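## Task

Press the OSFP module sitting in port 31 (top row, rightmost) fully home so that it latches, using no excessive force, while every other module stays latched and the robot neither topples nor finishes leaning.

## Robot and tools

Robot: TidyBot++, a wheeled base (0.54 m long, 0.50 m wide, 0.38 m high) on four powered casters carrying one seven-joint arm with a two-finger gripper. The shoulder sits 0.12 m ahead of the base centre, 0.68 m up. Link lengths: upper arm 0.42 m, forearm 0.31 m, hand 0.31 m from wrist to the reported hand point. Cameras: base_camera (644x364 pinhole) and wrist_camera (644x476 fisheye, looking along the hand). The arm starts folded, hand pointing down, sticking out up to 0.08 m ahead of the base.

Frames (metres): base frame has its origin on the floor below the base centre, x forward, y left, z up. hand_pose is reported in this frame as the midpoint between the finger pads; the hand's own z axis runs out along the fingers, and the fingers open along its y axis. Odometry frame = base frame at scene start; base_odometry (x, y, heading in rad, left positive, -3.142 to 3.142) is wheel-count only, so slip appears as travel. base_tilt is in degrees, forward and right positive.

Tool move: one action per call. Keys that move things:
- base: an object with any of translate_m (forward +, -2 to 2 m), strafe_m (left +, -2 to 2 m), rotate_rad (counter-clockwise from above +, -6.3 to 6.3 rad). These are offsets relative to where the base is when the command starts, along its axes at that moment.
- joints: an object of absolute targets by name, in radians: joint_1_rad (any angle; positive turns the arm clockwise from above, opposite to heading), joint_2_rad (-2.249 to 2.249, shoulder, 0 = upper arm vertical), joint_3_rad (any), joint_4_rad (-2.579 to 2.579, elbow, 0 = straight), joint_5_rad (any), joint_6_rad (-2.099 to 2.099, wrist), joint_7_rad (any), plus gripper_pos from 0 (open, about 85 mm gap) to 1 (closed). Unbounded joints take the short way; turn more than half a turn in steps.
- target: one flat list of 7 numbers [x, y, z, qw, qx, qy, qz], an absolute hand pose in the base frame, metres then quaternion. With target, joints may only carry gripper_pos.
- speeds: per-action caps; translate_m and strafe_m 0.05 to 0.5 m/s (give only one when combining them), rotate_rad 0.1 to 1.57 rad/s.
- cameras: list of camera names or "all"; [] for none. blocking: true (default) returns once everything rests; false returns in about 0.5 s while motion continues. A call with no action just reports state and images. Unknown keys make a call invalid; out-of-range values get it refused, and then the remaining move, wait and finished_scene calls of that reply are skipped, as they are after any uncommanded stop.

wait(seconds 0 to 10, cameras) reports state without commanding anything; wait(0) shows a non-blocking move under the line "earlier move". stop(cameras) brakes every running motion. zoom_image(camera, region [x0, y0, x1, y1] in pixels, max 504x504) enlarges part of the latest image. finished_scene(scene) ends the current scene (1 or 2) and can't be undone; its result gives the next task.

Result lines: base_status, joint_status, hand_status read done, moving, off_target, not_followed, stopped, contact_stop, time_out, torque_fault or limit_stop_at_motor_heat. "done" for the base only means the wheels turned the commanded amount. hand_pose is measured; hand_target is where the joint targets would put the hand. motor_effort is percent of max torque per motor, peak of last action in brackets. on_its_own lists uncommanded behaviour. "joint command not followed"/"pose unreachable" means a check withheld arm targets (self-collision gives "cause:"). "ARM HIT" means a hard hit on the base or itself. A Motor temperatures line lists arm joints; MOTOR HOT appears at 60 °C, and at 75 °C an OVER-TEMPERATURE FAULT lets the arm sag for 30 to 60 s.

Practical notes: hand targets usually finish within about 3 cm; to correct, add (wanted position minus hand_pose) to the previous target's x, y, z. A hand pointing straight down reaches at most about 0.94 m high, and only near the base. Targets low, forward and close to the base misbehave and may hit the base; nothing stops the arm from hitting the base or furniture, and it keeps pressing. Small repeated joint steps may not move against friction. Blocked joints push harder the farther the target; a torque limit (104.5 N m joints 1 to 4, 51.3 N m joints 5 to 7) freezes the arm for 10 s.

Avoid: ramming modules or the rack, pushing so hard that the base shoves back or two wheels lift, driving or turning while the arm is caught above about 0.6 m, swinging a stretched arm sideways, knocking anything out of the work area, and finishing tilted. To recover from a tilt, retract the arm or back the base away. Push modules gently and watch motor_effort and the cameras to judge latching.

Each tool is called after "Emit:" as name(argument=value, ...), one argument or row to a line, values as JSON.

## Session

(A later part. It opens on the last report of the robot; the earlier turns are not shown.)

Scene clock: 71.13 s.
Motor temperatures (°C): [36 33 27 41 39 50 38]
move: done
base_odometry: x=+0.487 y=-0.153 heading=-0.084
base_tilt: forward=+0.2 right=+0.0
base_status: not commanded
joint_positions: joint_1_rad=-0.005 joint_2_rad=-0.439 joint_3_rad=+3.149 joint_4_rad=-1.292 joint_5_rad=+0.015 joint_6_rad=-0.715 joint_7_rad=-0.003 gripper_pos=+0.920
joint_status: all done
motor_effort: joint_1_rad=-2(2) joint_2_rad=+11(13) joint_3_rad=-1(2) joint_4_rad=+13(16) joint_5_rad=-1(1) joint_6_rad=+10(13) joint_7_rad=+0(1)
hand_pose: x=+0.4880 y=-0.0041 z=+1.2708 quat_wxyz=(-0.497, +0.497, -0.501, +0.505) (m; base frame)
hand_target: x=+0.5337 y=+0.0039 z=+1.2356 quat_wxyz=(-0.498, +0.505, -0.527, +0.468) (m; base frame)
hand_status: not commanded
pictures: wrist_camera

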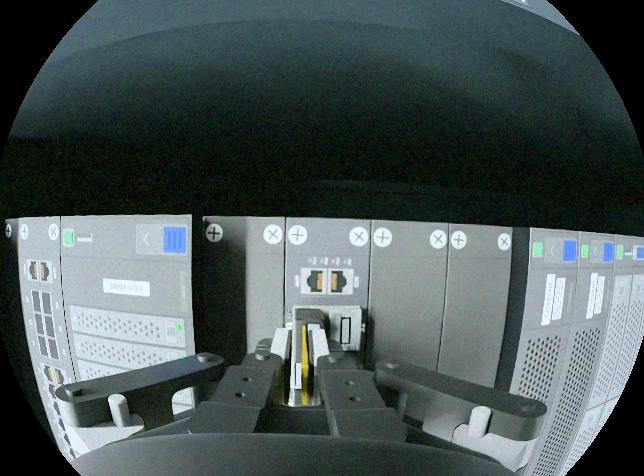

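Emit:
move(
  joints={"joint_2_rad": -0.33, "joint_4_rad": -1.3315},
  cameras=["wrist_camera"],
)

Emit:
zoom_image(
  camera="wrist_camera",
  region=[260, 280, 340, 360],
)

Scene clock: 72.27 s.
Motor temperatures (°C): [36 33 27 41 39 50 38]
move: off_target
base_odometry: x=+0.487 y=-0.153 heading=-0.084
base_tilt: forward=+0.1 right=+0.0
base_status: not commanded
joint_positions: joint_1_rad=-0.005 joint_2_rad=-0.439 joint_3_rad=+3.149 joint_4_rad=-1.292 joint_5_rad=+0.015 joint_6_rad=-0.715 joint_7_rad=-0.003 gripper_pos=+0.920
joint_status: joint_2_rad off_target (ended at -0.439, target -0.330); joint_4_rad off_target (ended at -1.292, target -1.331)
motor_effort: joint_1_rad=-2(2) joint_2_rad=+16(17) joint_3_rad=-1(2) joint_4_rad=+11(13) joint_5_rad=-1(1) joint_6_rad=+10(10) joint_7_rad=-1(1)
hand_pose: x=+0.4885 y=-0.0041 z=+1.2705 quat_wxyz=(-0.497, +0.498, -0.501, +0.505) (m; base frame)
hand_target: x=+0.5567 y=+0.0043 z=+1.2134 quat_wxyz=(-0.485, +0.517, -0.539, +0.455) (m; base frame)
hand_status: not commanded
pictures: wrist_camera

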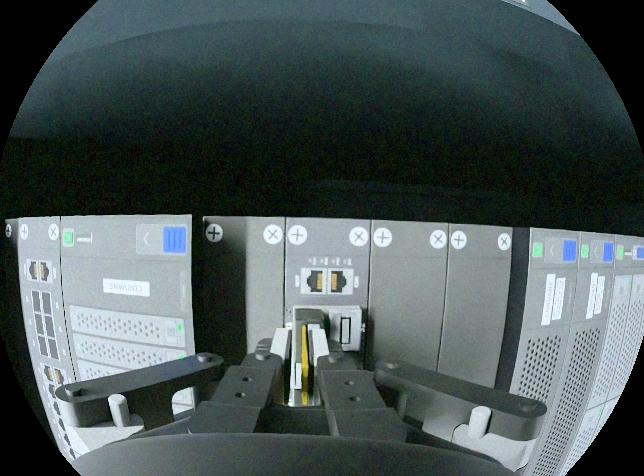

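Scaled by 6.300.

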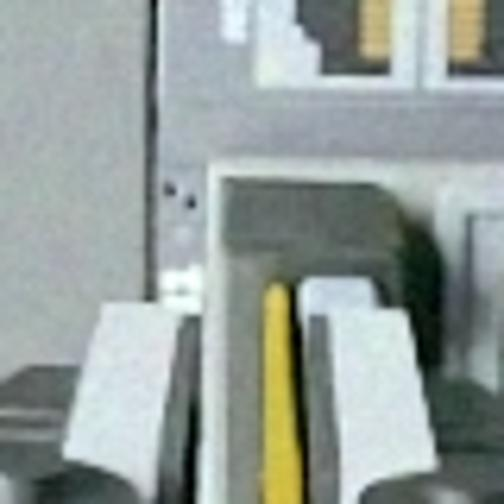

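Emit:
move(
  joints={"joint_2_rad": -0.29, "joint_4_rad": -1.3405},
  cameras=["wrist_camera"],
)

Emit:
zoom_image(
  camera="wrist_camera",
  region=[260, 280, 340, 360],
)

Scene clock: 73.10 s.
Motor temperatures (°C): [36 33 27 41 39 50 38]
move: off_target
base_odometry: x=+0.487 y=-0.153 heading=-0.084
base_tilt: forward=+0.1 right=+0.0
base_status: not commanded
joint_positions: joint_1_rad=-0.005 joint_2_rad=-0.438 joint_3_rad=+3.149 joint_4_rad=-1.292 joint_5_rad=+0.015 joint_6_rad=-0.715 joint_7_rad=-0.003 gripper_pos=+0.920
joint_status: joint_2_rad off_target (ended at -0.438, target -0.290); joint_4_rad off_target (ended at -1.292, target -1.341)
motor_effort: joint_1_rad=-2(2) joint_2_rad=+23(23) joint_3_rad=-2(2) joint_4_rad=+9(11) joint_5_rad=-1(1) joint_6_rad=+10(10) joint_7_rad=-1(1)
hand_pose: x=+0.4891 y=-0.0041 z=+1.2701 quat_wxyz=(-0.497, +0.498, -0.501, +0.504) (m; base frame)
hand_target: x=+0.5786 y=+0.0047 z=+1.1903 quat_wxyz=(-0.471, +0.528, -0.551, +0.443) (m; base frame)
hand_status: not commanded
pictures: wrist_camera

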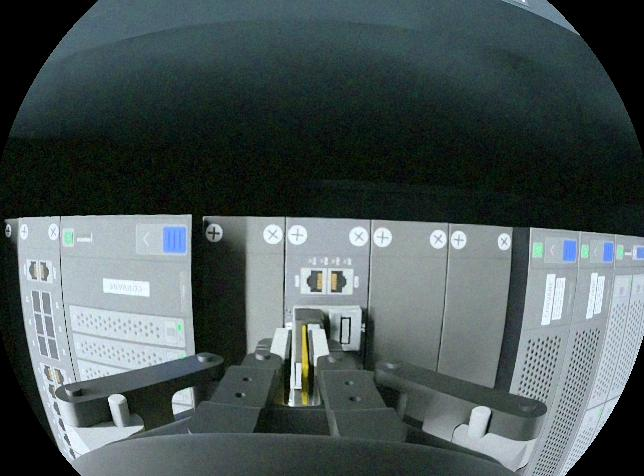

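Scaled by 6.300.

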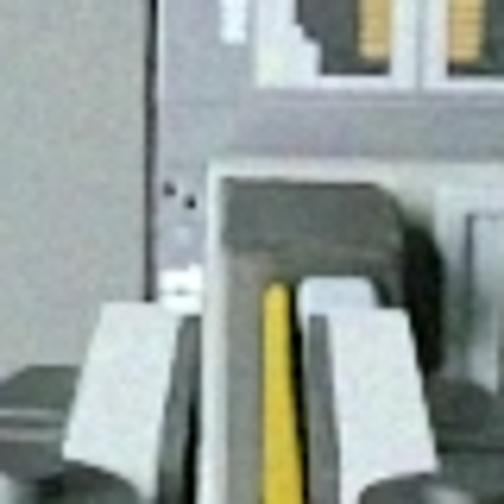

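Emit:
move(
  joints={"joint_2_rad": -0.25, "joint_4_rad": -1.3495},
  cameras=["wrist_camera"],
)

Emit:
zoom_image(
  camera="wrist_camera",
  region=[260, 280, 340, 360],
)

Scene clock: 74.30 s.
Motor temperatures (°C): [36 33 27 41 39 50 38]
move: off_target
base_odometry: x=+0.487 y=-0.153 heading=-0.084
base_tilt: forward=+0.1 right=+0.0
base_status: not commanded
joint_positions: joint_1_rad=-0.005 joint_2_rad=-0.436 joint_3_rad=+3.149 joint_4_rad=-1.292 joint_5_rad=+0.015 joint_6_rad=-0.715 joint_7_rad=-0.003 gripper_pos=+0.920
joint_status: joint_2_rad off_target (ended at -0.436, target -0.250); joint_4_rad off_target (ended at -1.292, target -1.349)
motor_effort: joint_1_rad=-2(3) joint_2_rad=+29(30) joint_3_rad=-2(2) joint_4_rad=+6(9) joint_5_rad=-1(1) joint_6_rad=+9(10) joint_7_rad=-1(1)
hand_pose: x=+0.4899 y=-0.0041 z=+1.2696 quat_wxyz=(-0.496, +0.498, -0.501, +0.504) (m; base frame)
hand_target: x=+0.5993 y=+0.0051 z=+1.1662 quat_wxyz=(-0.457, +0.539, -0.562, +0.430) (m; base frame)
hand_status: not commanded
pictures: wrist_camera

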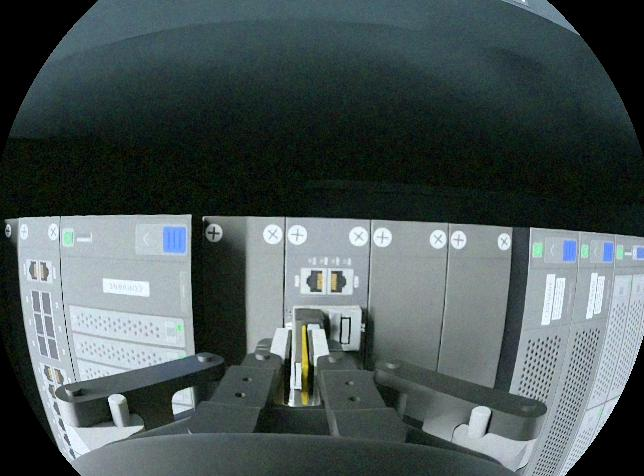

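Scaled by 6.300.

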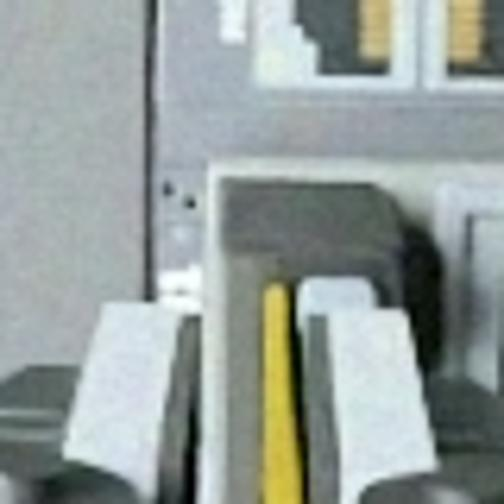

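Emit:
move(
  joints={"joint_2_rad": -0.21, "joint_4_rad": -1.3585},
  cameras=["wrist_camera"],
)

Emit:
zoom_image(
  camera="wrist_camera",
  region=[260, 280, 340, 360],
)

Scene clock: 75.13 s.
Motor temperatures (°C): [36 33 27 41 39 50 38]
move: off_target
base_odometry: x=+0.487 y=-0.153 heading=-0.084
base_tilt: forward=+0.1 right=+0.0
base_status: not commanded
joint_positions: joint_1_rad=-0.005 joint_2_rad=-0.435 joint_3_rad=+3.149 joint_4_rad=-1.292 joint_5_rad=+0.015 joint_6_rad=-0.715 joint_7_rad=-0.003 gripper_pos=+0.920
joint_status: joint_2_rad off_target (ended at -0.435, target -0.210); joint_4_rad off_target (ended at -1.292, target -1.359)
motor_effort: joint_1_rad=-1(2) joint_2_rad=+37(38) joint_3_rad=-2(2) joint_4_rad=+3(6) joint_5_rad=-1(1) joint_6_rad=+8(9) joint_7_rad=+0(1)
hand_pose: x=+0.4906 y=-0.0041 z=+1.2692 quat_wxyz=(-0.496, +0.498, -0.502, +0.504) (m; base frame)
hand_target: x=+0.6187 y=+0.0054 z=+1.1414 quat_wxyz=(-0.443, +0.549, -0.573, +0.417) (m; base frame)
hand_status: not commanded
pictures: wrist_camera

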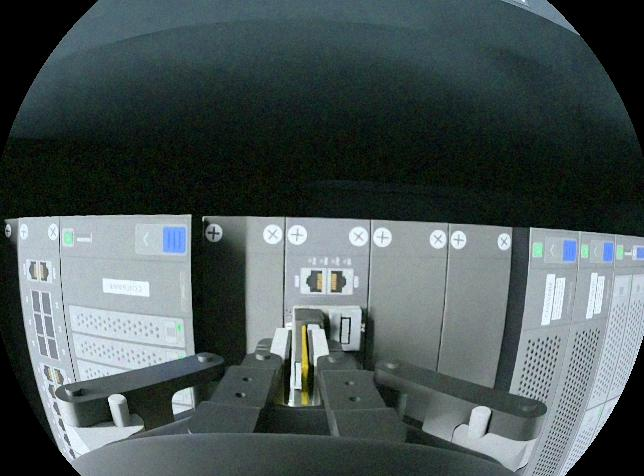

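Scaled by 6.300.

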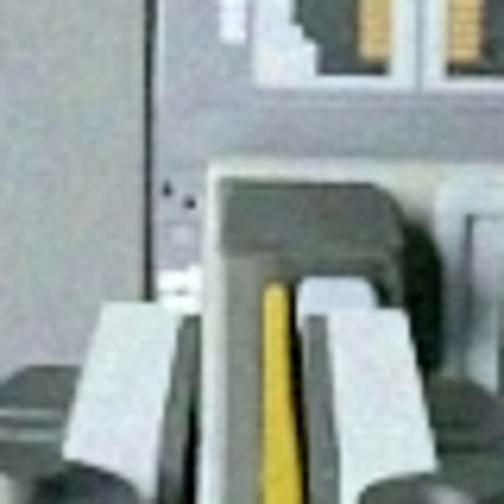

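Emit:
move(
  joints={"joint_2_rad": -0.43, "joint_4_rad": -1.3025},
  cameras=["wrist_camera"],
)

Emit:
zoom_image(
  camera="wrist_camera",
  region=[260, 280, 340, 360],
)

Scene clock: 76.67 s.
Motor temperatures (°C): [36 33 27 41 39 50 38]
move: done
base_odometry: x=+0.487 y=-0.153 heading=-0.084
base_tilt: forward=+0.2 right=+0.0
base_status: not commanded
joint_positions: joint_1_rad=-0.005 joint_2_rad=-0.440 joint_3_rad=+3.149 joint_4_rad=-1.291 joint_5_rad=+0.015 joint_6_rad=-0.715 joint_7_rad=-0.003 gripper_pos=+0.920
joint_status: all done
motor_effort: joint_1_rad=-1(3) joint_2_rad=+3(38) joint_3_rad=-2(2) joint_4_rad=+15(16) joint_5_rad=-1(2) joint_6_rad=+9(10) joint_7_rad=+0(1)
hand_pose: x=+0.4876 y=-0.0041 z=+1.2712 quat_wxyz=(-0.497, +0.497, -0.500, +0.505) (m; base frame)
hand_target: x=+0.4957 y=+0.0032 z=+1.2706 quat_wxyz=(-0.519, +0.486, -0.507, +0.487) (m; base frame)
hand_status: not commanded
pictures: wrist_camera

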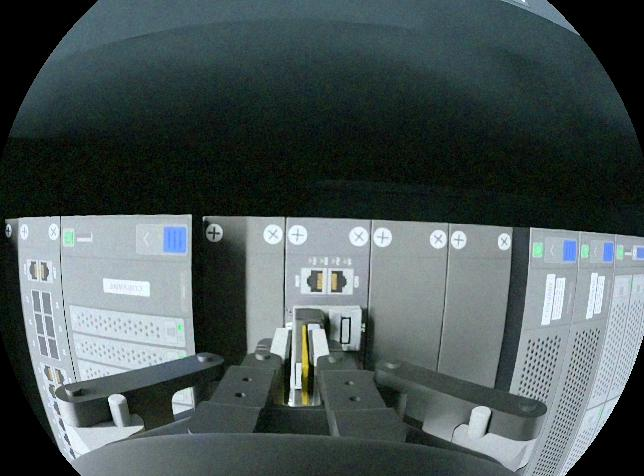

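Scaled by 6.300.

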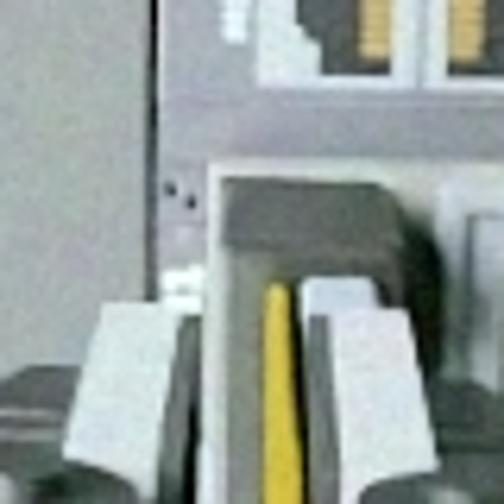

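Emit:
move(
  base={"translate_m": -0.06},
  speeds={"translate_m": 0.1},
  cameras=["wrist_camera"],
)

Emit:
zoom_image(
  camera="wrist_camera",
  region=[260, 280, 340, 360],
)

Scene clock: 77.90 s.
Motor temperatures (°C): [36 33 27 41 39 50 38]
move: done
base_odometry: x=+0.427 y=-0.148 heading=-0.085
base_tilt: forward=+0.2 right=+0.0
base_status: done
joint_positions: joint_1_rad=-0.008 joint_2_rad=-0.428 joint_3_rad=+3.149 joint_4_rad=-1.292 joint_5_rad=+0.015 joint_6_rad=-0.715 joint_7_rad=-0.003 gripper_pos=+0.920
joint_status: not commanded
motor_effort: joint_1_rad=+0(2) joint_2_rad=-4(7) joint_3_rad=+1(2) joint_4_rad=+18(18) joint_5_rad=+0(1) joint_6_rad=+10(10) joint_7_rad=+0(1)
hand_pose: x=+0.4948 y=-0.0031 z=+1.2662 quat_wxyz=(-0.495, +0.501, -0.503, +0.501) (m; base frame)
hand_target: x=+0.4957 y=+0.0032 z=+1.2706 quat_wxyz=(-0.519, +0.486, -0.507, +0.487) (m; base frame)
hand_status: not commanded
pictures: wrist_camera

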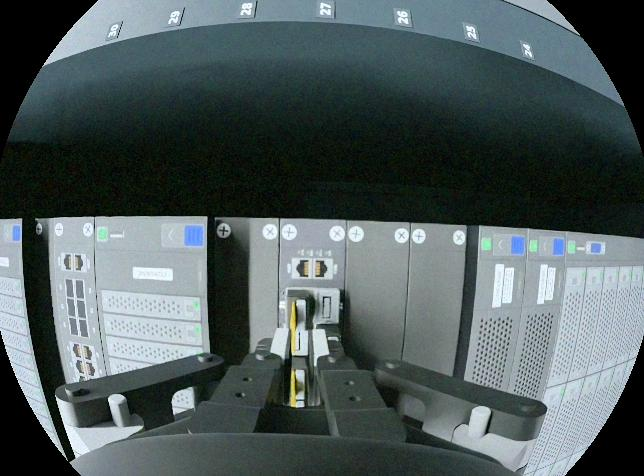

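Scaled by 6.300.

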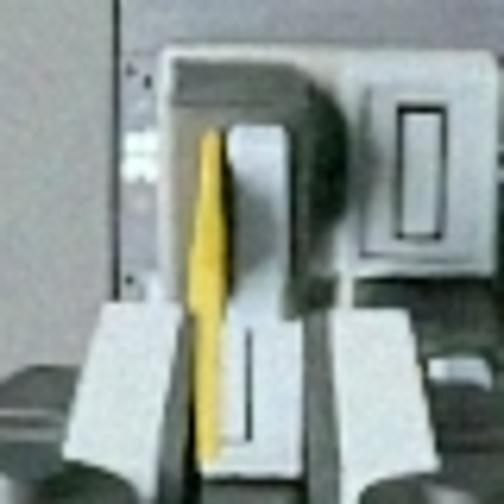

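Emit:
move(
  base={"translate_m": -0.030},
  speeds={"translate_m": 0.1},
  cameras=["wrist_camera"],
)

Emit:
zoom_image(
  camera="wrist_camera",
  region=[280, 280, 320, 320],
)

Emit:
zoom_image(
  camera="wrist_camera",
  region=[310, 305, 350, 345],
)

Emit:
zoom_image(
  camera="wrist_camera",
  region=[270, 275, 350, 355],
)

Scene clock: 78.90 s.
Motor temperatures (°C): [36 33 27 41 39 50 38]
move: done
base_odometry: x=+0.397 y=-0.145 heading=-0.085
base_tilt: forward=+0.2 right=+0.0
base_status: done
joint_positions: joint_1_rad=-0.008 joint_2_rad=-0.433 joint_3_rad=+3.149 joint_4_rad=-1.292 joint_5_rad=+0.015 joint_6_rad=-0.715 joint_7_rad=-0.003 gripper_pos=+0.920
joint_status: not commanded
motor_effort: joint_1_rad=+0(1) joint_2_rad=-3(7) joint_3_rad=+0(2) joint_4_rad=+18(18) joint_5_rad=+0(1) joint_6_rad=+10(10) joint_7_rad=-1(1)
hand_pose: x=+0.4919 y=-0.0031 z=+1.2681 quat_wxyz=(-0.496, +0.500, -0.502, +0.503) (m; base frame)
hand_target: x=+0.4957 y=+0.0032 z=+1.2706 quat_wxyz=(-0.519, +0.486, -0.507, +0.487) (m; base frame)
hand_status: not commanded
pictures: wrist_camera

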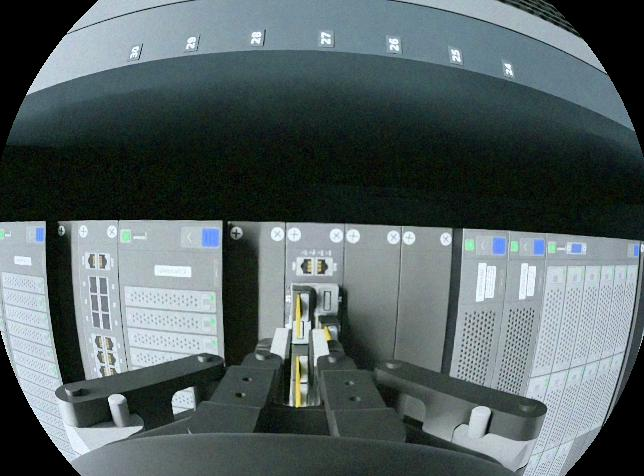

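Scaled by 12.600.

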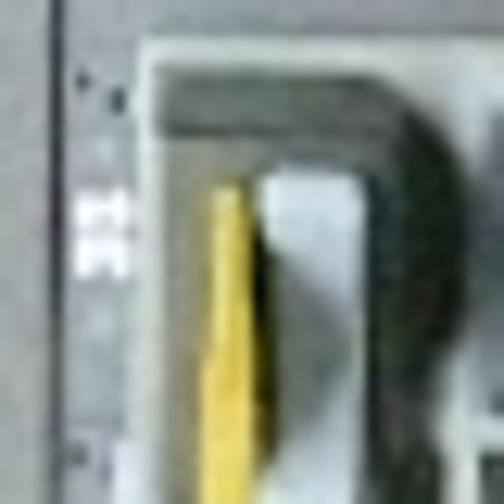

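Scaled by 12.600.

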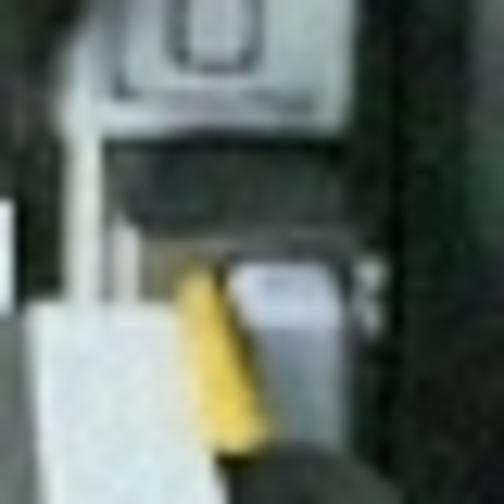

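Scaled by 6.300.

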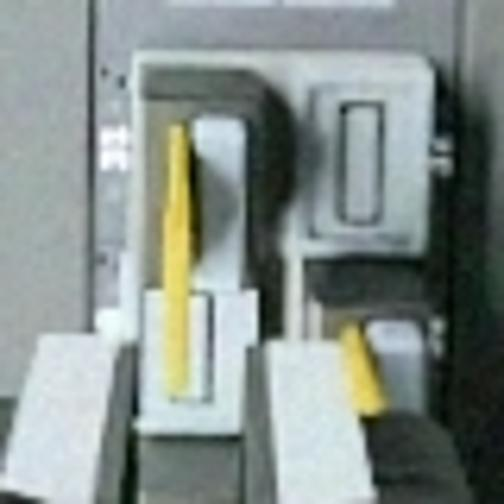

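Emit:
zoom_image(
  camera="wrist_camera",
  region=[288, 282, 314, 302],
)

Emit:
zoom_image(
  camera="wrist_camera",
  region=[316, 314, 342, 334],
)

Scaled by 19.385.

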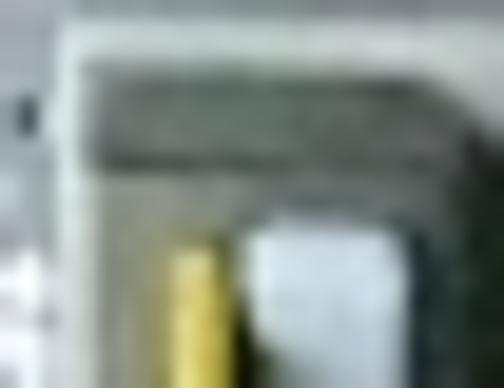

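Scaled by 19.385.

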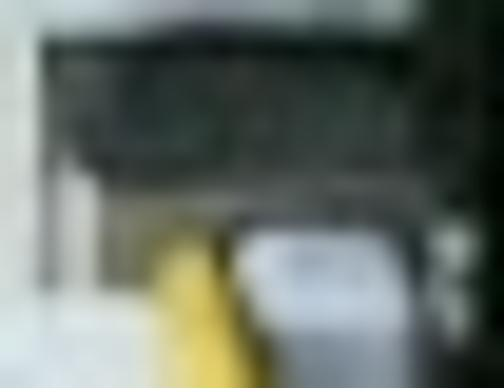

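Emit:
move(
  cameras=["base_camera"],
)

Scene clock: 81.30 s.
Motor temperatures (°C): [36 33 27 41 39 50 38]
base_odometry: x=+0.397 y=-0.145 heading=-0.085
base_tilt: forward=+0.2 right=+0.0
base_status: done
joint_positions: joint_1_rad=-0.008 joint_2_rad=-0.433 joint_3_rad=+3.149 joint_4_rad=-1.292 joint_5_rad=+0.015 joint_6_rad=-0.715 joint_7_rad=-0.003 gripper_pos=+0.920
joint_status: not commanded
motor_effort: joint_1_rad=-1(1) joint_2_rad=-3(7) joint_3_rad=+0(2) joint_4_rad=+17(18) joint_5_rad=+0(1) joint_6_rad=+9(10) joint_7_rad=-1(1)
hand_pose: x=+0.4919 y=-0.0031 z=+1.2681 quat_wxyz=(-0.496, +0.500, -0.502, +0.503) (m; base frame)
hand_target: x=+0.4957 y=+0.0032 z=+1.2706 quat_wxyz=(-0.519, +0.486, -0.507, +0.487) (m; base frame)
hand_status: not commanded
pictures: base_camera

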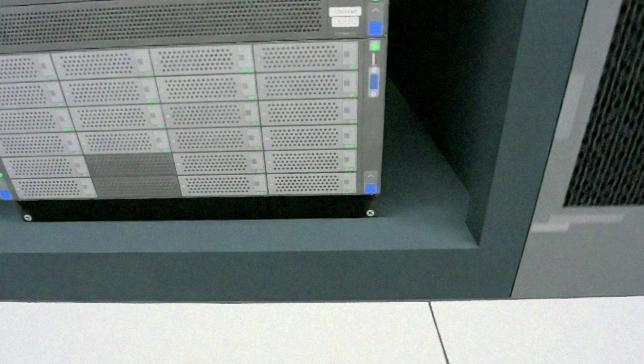

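Emit:
move(
  cameras=["all"],
)

Scene clock: 81.80 s.
Motor temperatures (°C): [36 33 27 41 39 50 38]
base_odometry: x=+0.397 y=-0.145 heading=-0.085
base_tilt: forward=+0.2 right=+0.0
base_status: done
joint_positions: joint_1_rad=-0.008 joint_2_rad=-0.433 joint_3_rad=+3.149 joint_4_rad=-1.292 joint_5_rad=+0.015 joint_6_rad=-0.715 joint_7_rad=-0.003 gripper_pos=+0.920
joint_status: not commanded
motor_effort: joint_1_rad=+0(1) joint_2_rad=-3(7) joint_3_rad=+0(2) joint_4_rad=+18(18) joint_5_rad=+1(1) joint_6_rad=+10(10) joint_7_rad=+0(1)
hand_pose: x=+0.4919 y=-0.0031 z=+1.2681 quat_wxyz=(-0.496, +0.500, -0.502, +0.503) (m; base frame)
hand_target: x=+0.4957 y=+0.0032 z=+1.2706 quat_wxyz=(-0.519, +0.486, -0.507, +0.487) (m; base frame)
hand_status: not commanded
pictures: base_camera, wrist_camera

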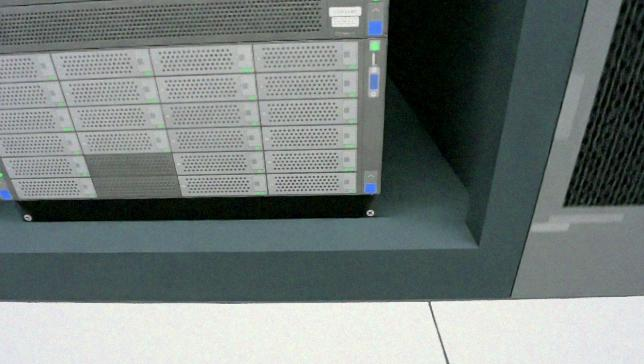

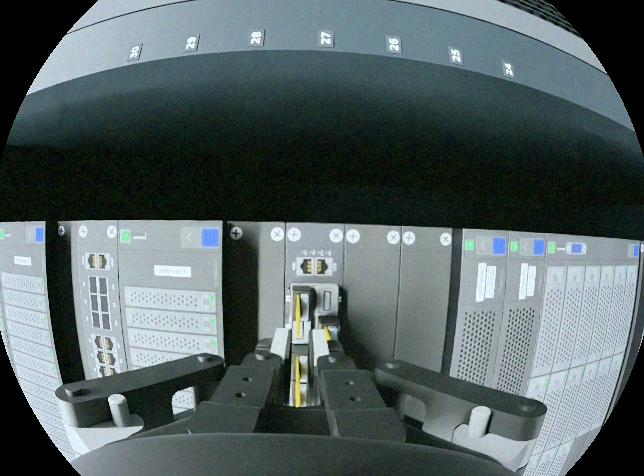

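Emit:
move(
  joints={"joint_2_rad": -0.318, "joint_4_rad": -0.80, "joint_6_rad": -1.07},
  cameras=["wrist_camera"],
)

Emit:
zoom_image(
  camera="wrist_camera",
  region=[200, 220, 440, 400],
)

Scene clock: 84.17 s.
Motor temperatures (°C): [36 33 27 41 39 50 38]
move: done
base_odometry: x=+0.397 y=-0.145 heading=-0.085
base_tilt: forward=+0.2 right=+0.0
base_status: not commanded
joint_positions: joint_1_rad=-0.008 joint_2_rad=-0.337 joint_3_rad=+3.149 joint_4_rad=-0.814 joint_5_rad=+0.015 joint_6_rad=-1.016 joint_7_rad=-0.003 gripper_pos=+0.920
joint_status: all done
motor_effort: joint_1_rad=+0(1) joint_2_rad=-2(5) joint_3_rad=+0(1) joint_4_rad=+13(19) joint_5_rad=+0(1) joint_6_rad=+10(11) joint_7_rad=+0(1)
hand_pose: x=+0.4343 y=-0.0040 z=+1.3826 quat_wxyz=(-0.516, +0.477, -0.483, +0.523) (m; base frame)
hand_target: x=+0.4445 y=+0.0028 z=+1.3659 quat_wxyz=(-0.520, +0.485, -0.506, +0.489) (m; base frame)
hand_status: not commanded
pictures: wrist_camera

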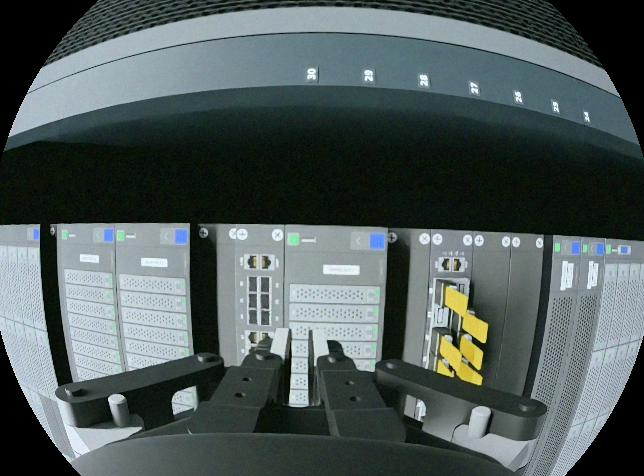

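Scaled by 2.100.

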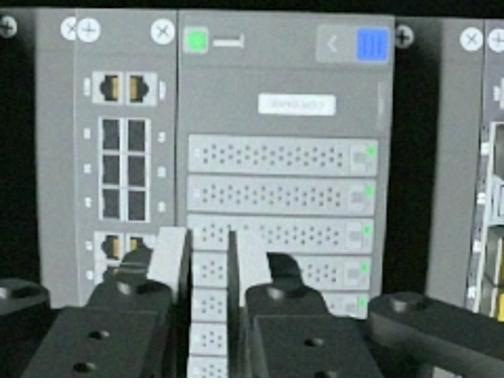

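Emit:
zoom_image(
  camera="wrist_camera",
  region=[410, 235, 530, 425],
)

Emit:
zoom_image(
  camera="wrist_camera",
  region=[425, 270, 495, 330],
)

Scaled by 2.653.

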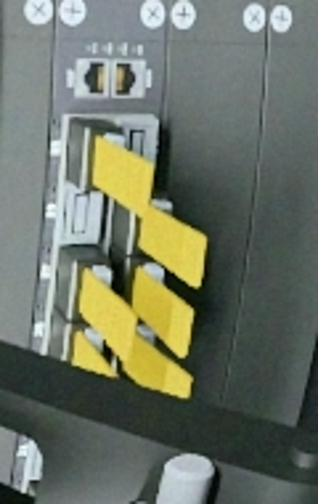

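Scaled by 7.200.

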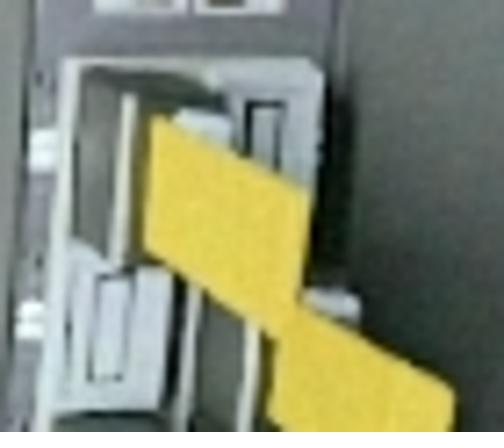

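Emit:
move(
  base={"translate_m": 0.10, "strafe_m": 0.08},
  speeds={"translate_m": 0.15},
  cameras=["wrist_camera"],
)

Emit:
zoom_image(
  camera="wrist_camera",
  region=[440, 180, 580, 320],
)

Scene clock: 86.33 s.
Motor temperatures (°C): [36 33 27 41 39 50 38]
move: done
base_odometry: x=+0.504 y=-0.073 heading=-0.085
base_tilt: forward=+0.2 right=+0.0
base_status: done
joint_positions: joint_1_rad=-0.008 joint_2_rad=-0.322 joint_3_rad=+3.149 joint_4_rad=-0.811 joint_5_rad=+0.015 joint_6_rad=-1.018 joint_7_rad=-0.003 gripper_pos=+0.920
joint_status: not commanded
motor_effort: joint_1_rad=+0(1) joint_2_rad=-2(6) joint_3_rad=+1(3) joint_4_rad=+13(14) joint_5_rad=+1(1) joint_6_rad=+9(10) joint_7_rad=-1(1)
hand_pose: x=+0.4445 y=-0.0040 z=+1.3782 quat_wxyz=(-0.512, +0.481, -0.487, +0.519) (m; base frame)
hand_target: x=+0.4445 y=+0.0028 z=+1.3659 quat_wxyz=(-0.520, +0.485, -0.506, +0.489) (m; base frame)
hand_status: not commanded
pictures: wrist_camera

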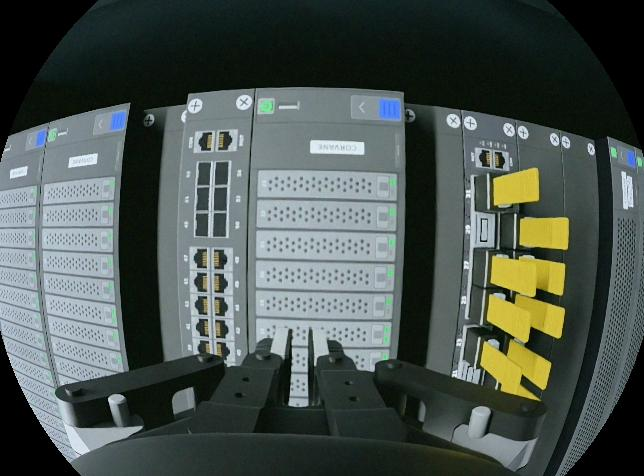

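Scaled by 3.600.

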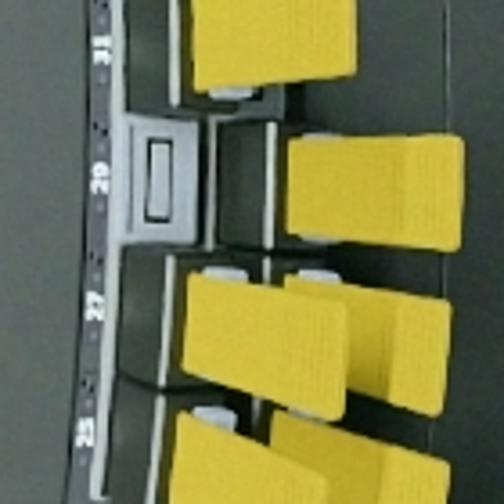

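Emit:
zoom_image(
  camera="wrist_camera",
  region=[460, 165, 550, 255],
)

Emit:
zoom_image(
  camera="wrist_camera",
  region=[460, 235, 550, 325],
)

Scaled by 5.600.

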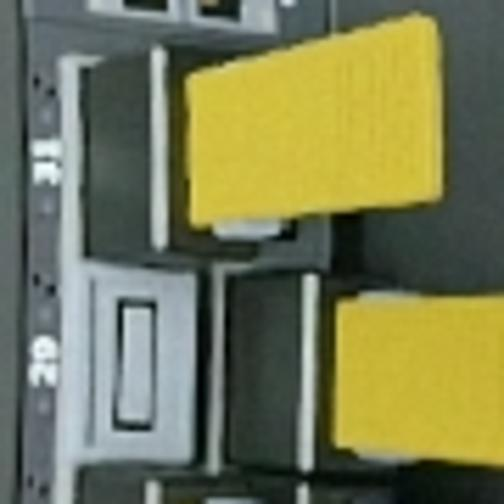

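Scaled by 5.600.

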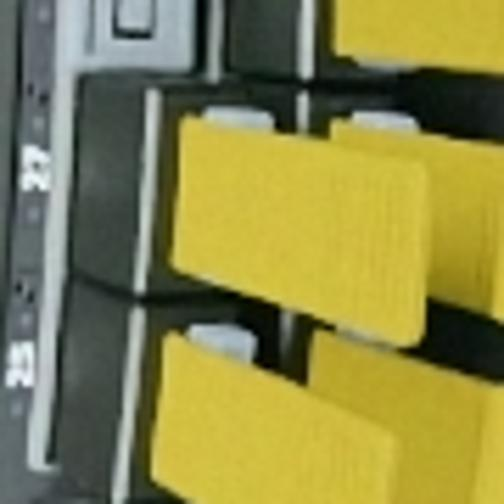

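Emit:
zoom_image(
  camera="wrist_camera",
  region=[465, 170, 501, 206],
)

Emit:
zoom_image(
  camera="wrist_camera",
  region=[465, 251, 501, 287],
)

Emit:
zoom_image(
  camera="wrist_camera",
  region=[460, 290, 496, 326],
)

Scaled by 14.000.

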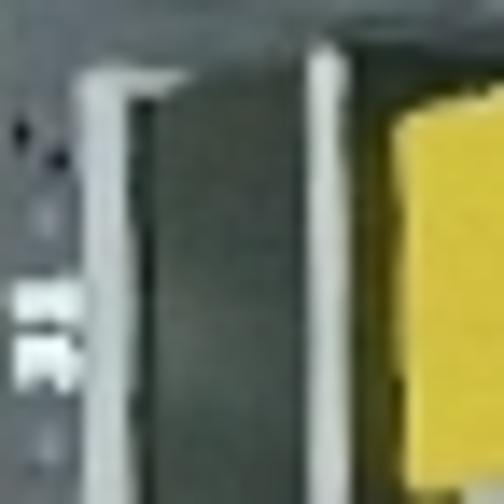

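Scaled by 14.000.

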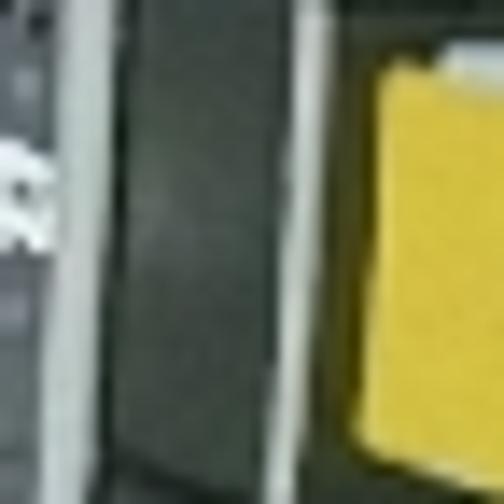

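Scaled by 14.000.

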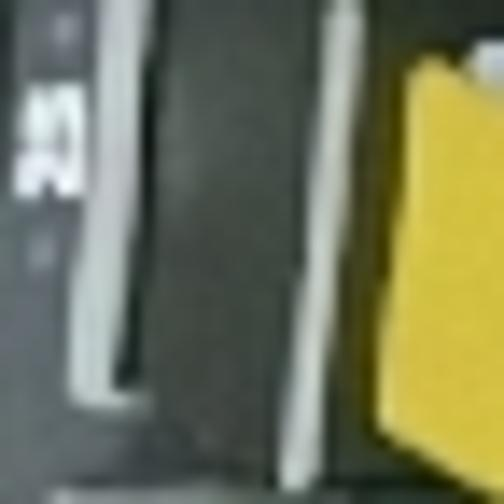

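Emit:
move(
  base={"translate_m": 0.037, "strafe_m": -0.01},
  speeds={"translate_m": 0.1},
  cameras=["wrist_camera"],
)

Emit:
zoom_image(
  camera="wrist_camera",
  region=[470, 160, 560, 250],
)

Emit:
zoom_image(
  camera="wrist_camera",
  region=[470, 240, 560, 330],
)

Scene clock: 90.43 s.
Motor temperatures (°C): [36 33 27 41 39 50 38]
move: done
base_odometry: x=+0.540 y=-0.086 heading=-0.084
base_tilt: forward=+0.2 right=+0.0
base_status: done
joint_positions: joint_1_rad=-0.008 joint_2_rad=-0.316 joint_3_rad=+3.149 joint_4_rad=-0.809 joint_5_rad=+0.015 joint_6_rad=-1.019 joint_7_rad=-0.003 gripper_pos=+0.920
joint_status: not commanded
motor_effort: joint_1_rad=+0(1) joint_2_rad=-3(6) joint_3_rad=+0(1) joint_4_rad=+13(14) joint_5_rad=+0(1) joint_6_rad=+9(10) joint_7_rad=+0(1)
hand_pose: x=+0.4477 y=-0.0040 z=+1.3769 quat_wxyz=(-0.511, +0.482, -0.488, +0.518) (m; base frame)
hand_target: x=+0.4445 y=+0.0028 z=+1.3659 quat_wxyz=(-0.520, +0.485, -0.506, +0.489) (m; base frame)
hand_status: not commanded
pictures: wrist_camera

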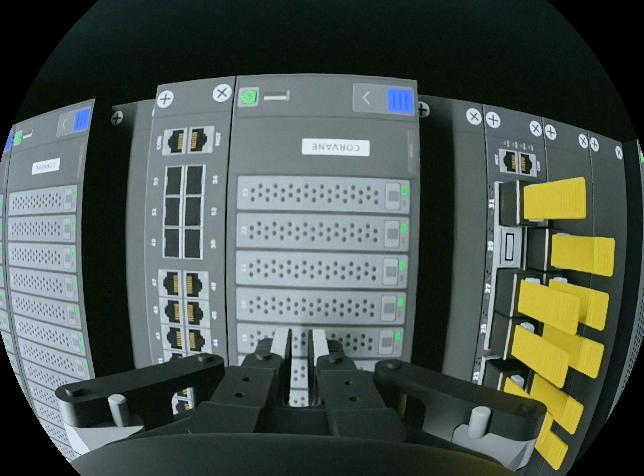

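Scaled by 5.600.

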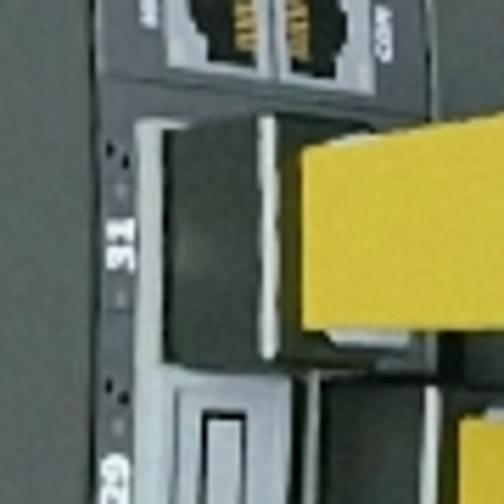

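Scaled by 5.600.

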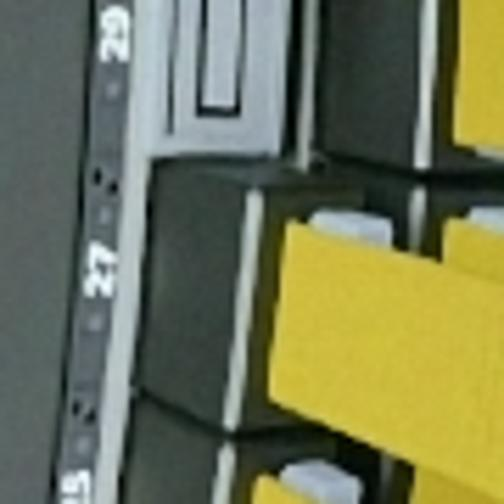

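Emit:
zoom_image(
  camera="wrist_camera",
  region=[490, 180, 530, 220],
)

Emit:
zoom_image(
  camera="wrist_camera",
  region=[485, 270, 525, 310],
)

Emit:
zoom_image(
  camera="wrist_camera",
  region=[480, 315, 520, 355],
)

Scaled by 12.600.

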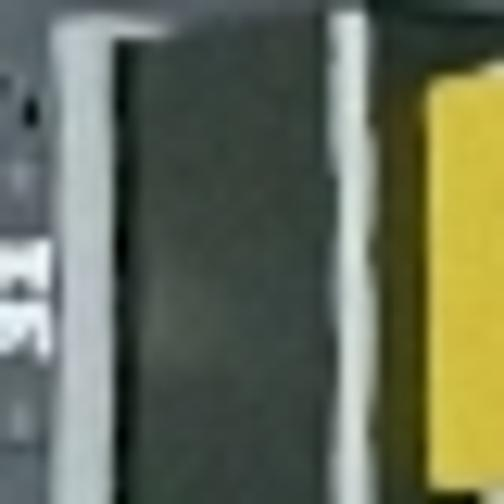

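Scaled by 12.600.

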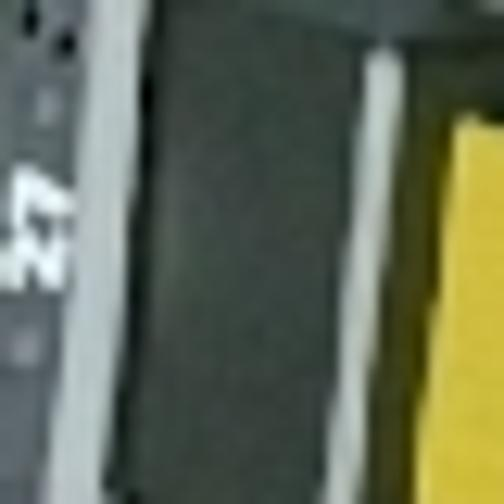

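Scaled by 12.600.

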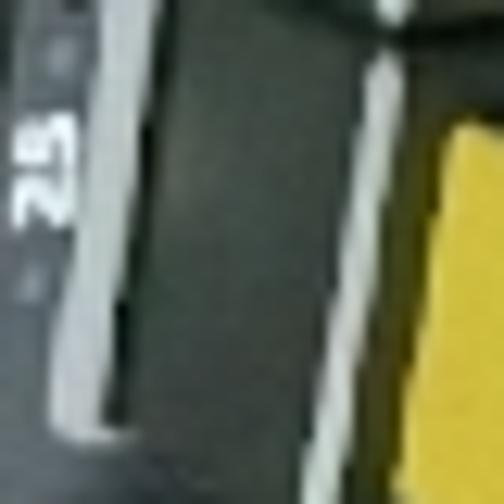

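Emit:
zoom_image(
  camera="wrist_camera",
  region=[130, 70, 270, 210],
)

Emit:
zoom_image(
  camera="wrist_camera",
  region=[130, 210, 270, 350],
)

Emit:
zoom_image(
  camera="wrist_camera",
  region=[380, 70, 520, 210],
)

Emit:
zoom_image(
  camera="wrist_camera",
  region=[380, 210, 520, 350],
)

Scaled by 3.600.

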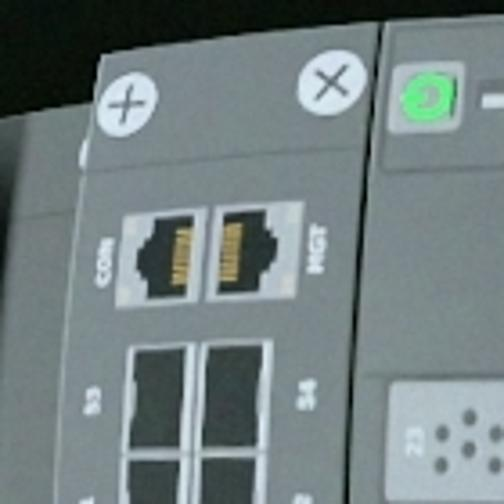

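Scaled by 3.600.

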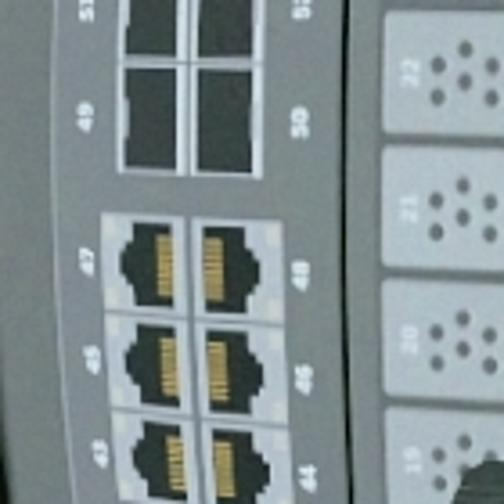

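Scaled by 3.600.

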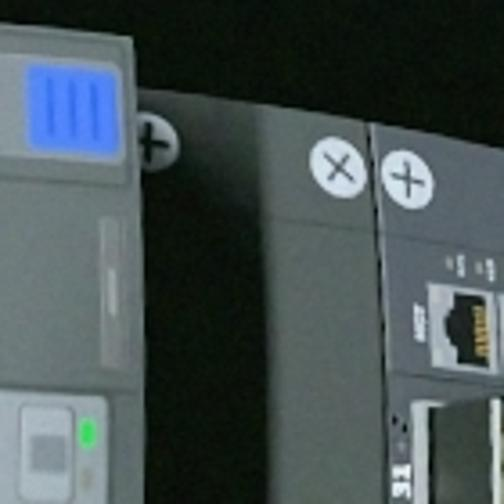

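Scaled by 3.600.

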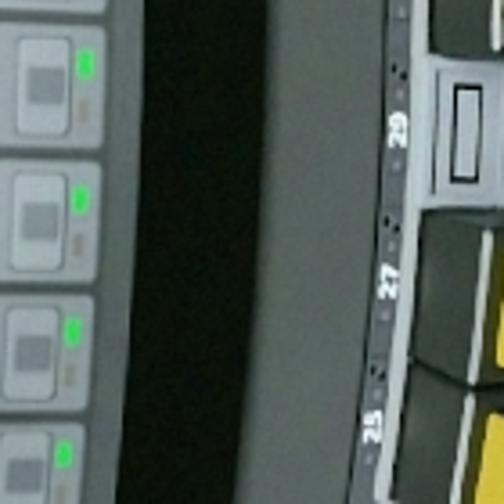

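Emit:
zoom_image(
  camera="wrist_camera",
  region=[510, 215, 610, 315],
)

Emit:
zoom_image(
  camera="wrist_camera",
  region=[500, 290, 620, 410],
)

Scaled by 5.040.

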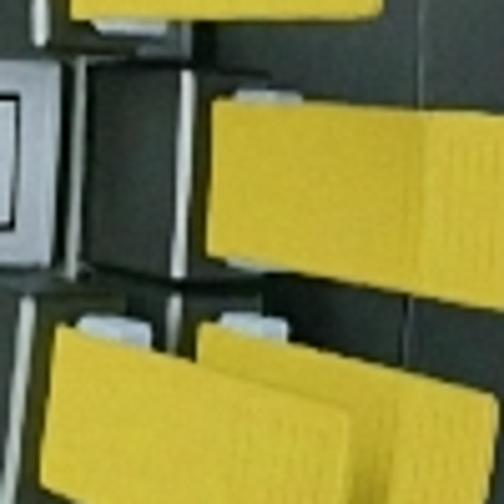

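Scaled by 4.200.

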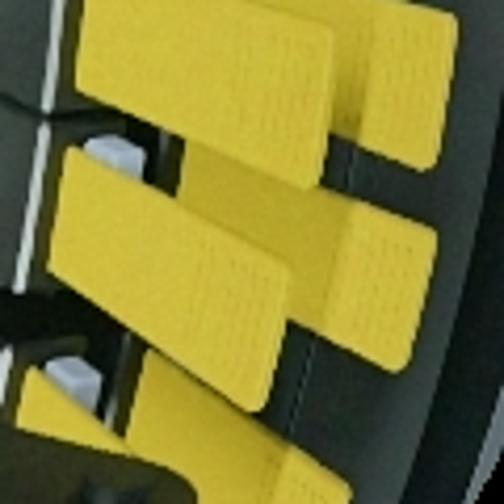

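Emit:
finished_scene(
  scene=1,
)

The scene is finished: the task was done.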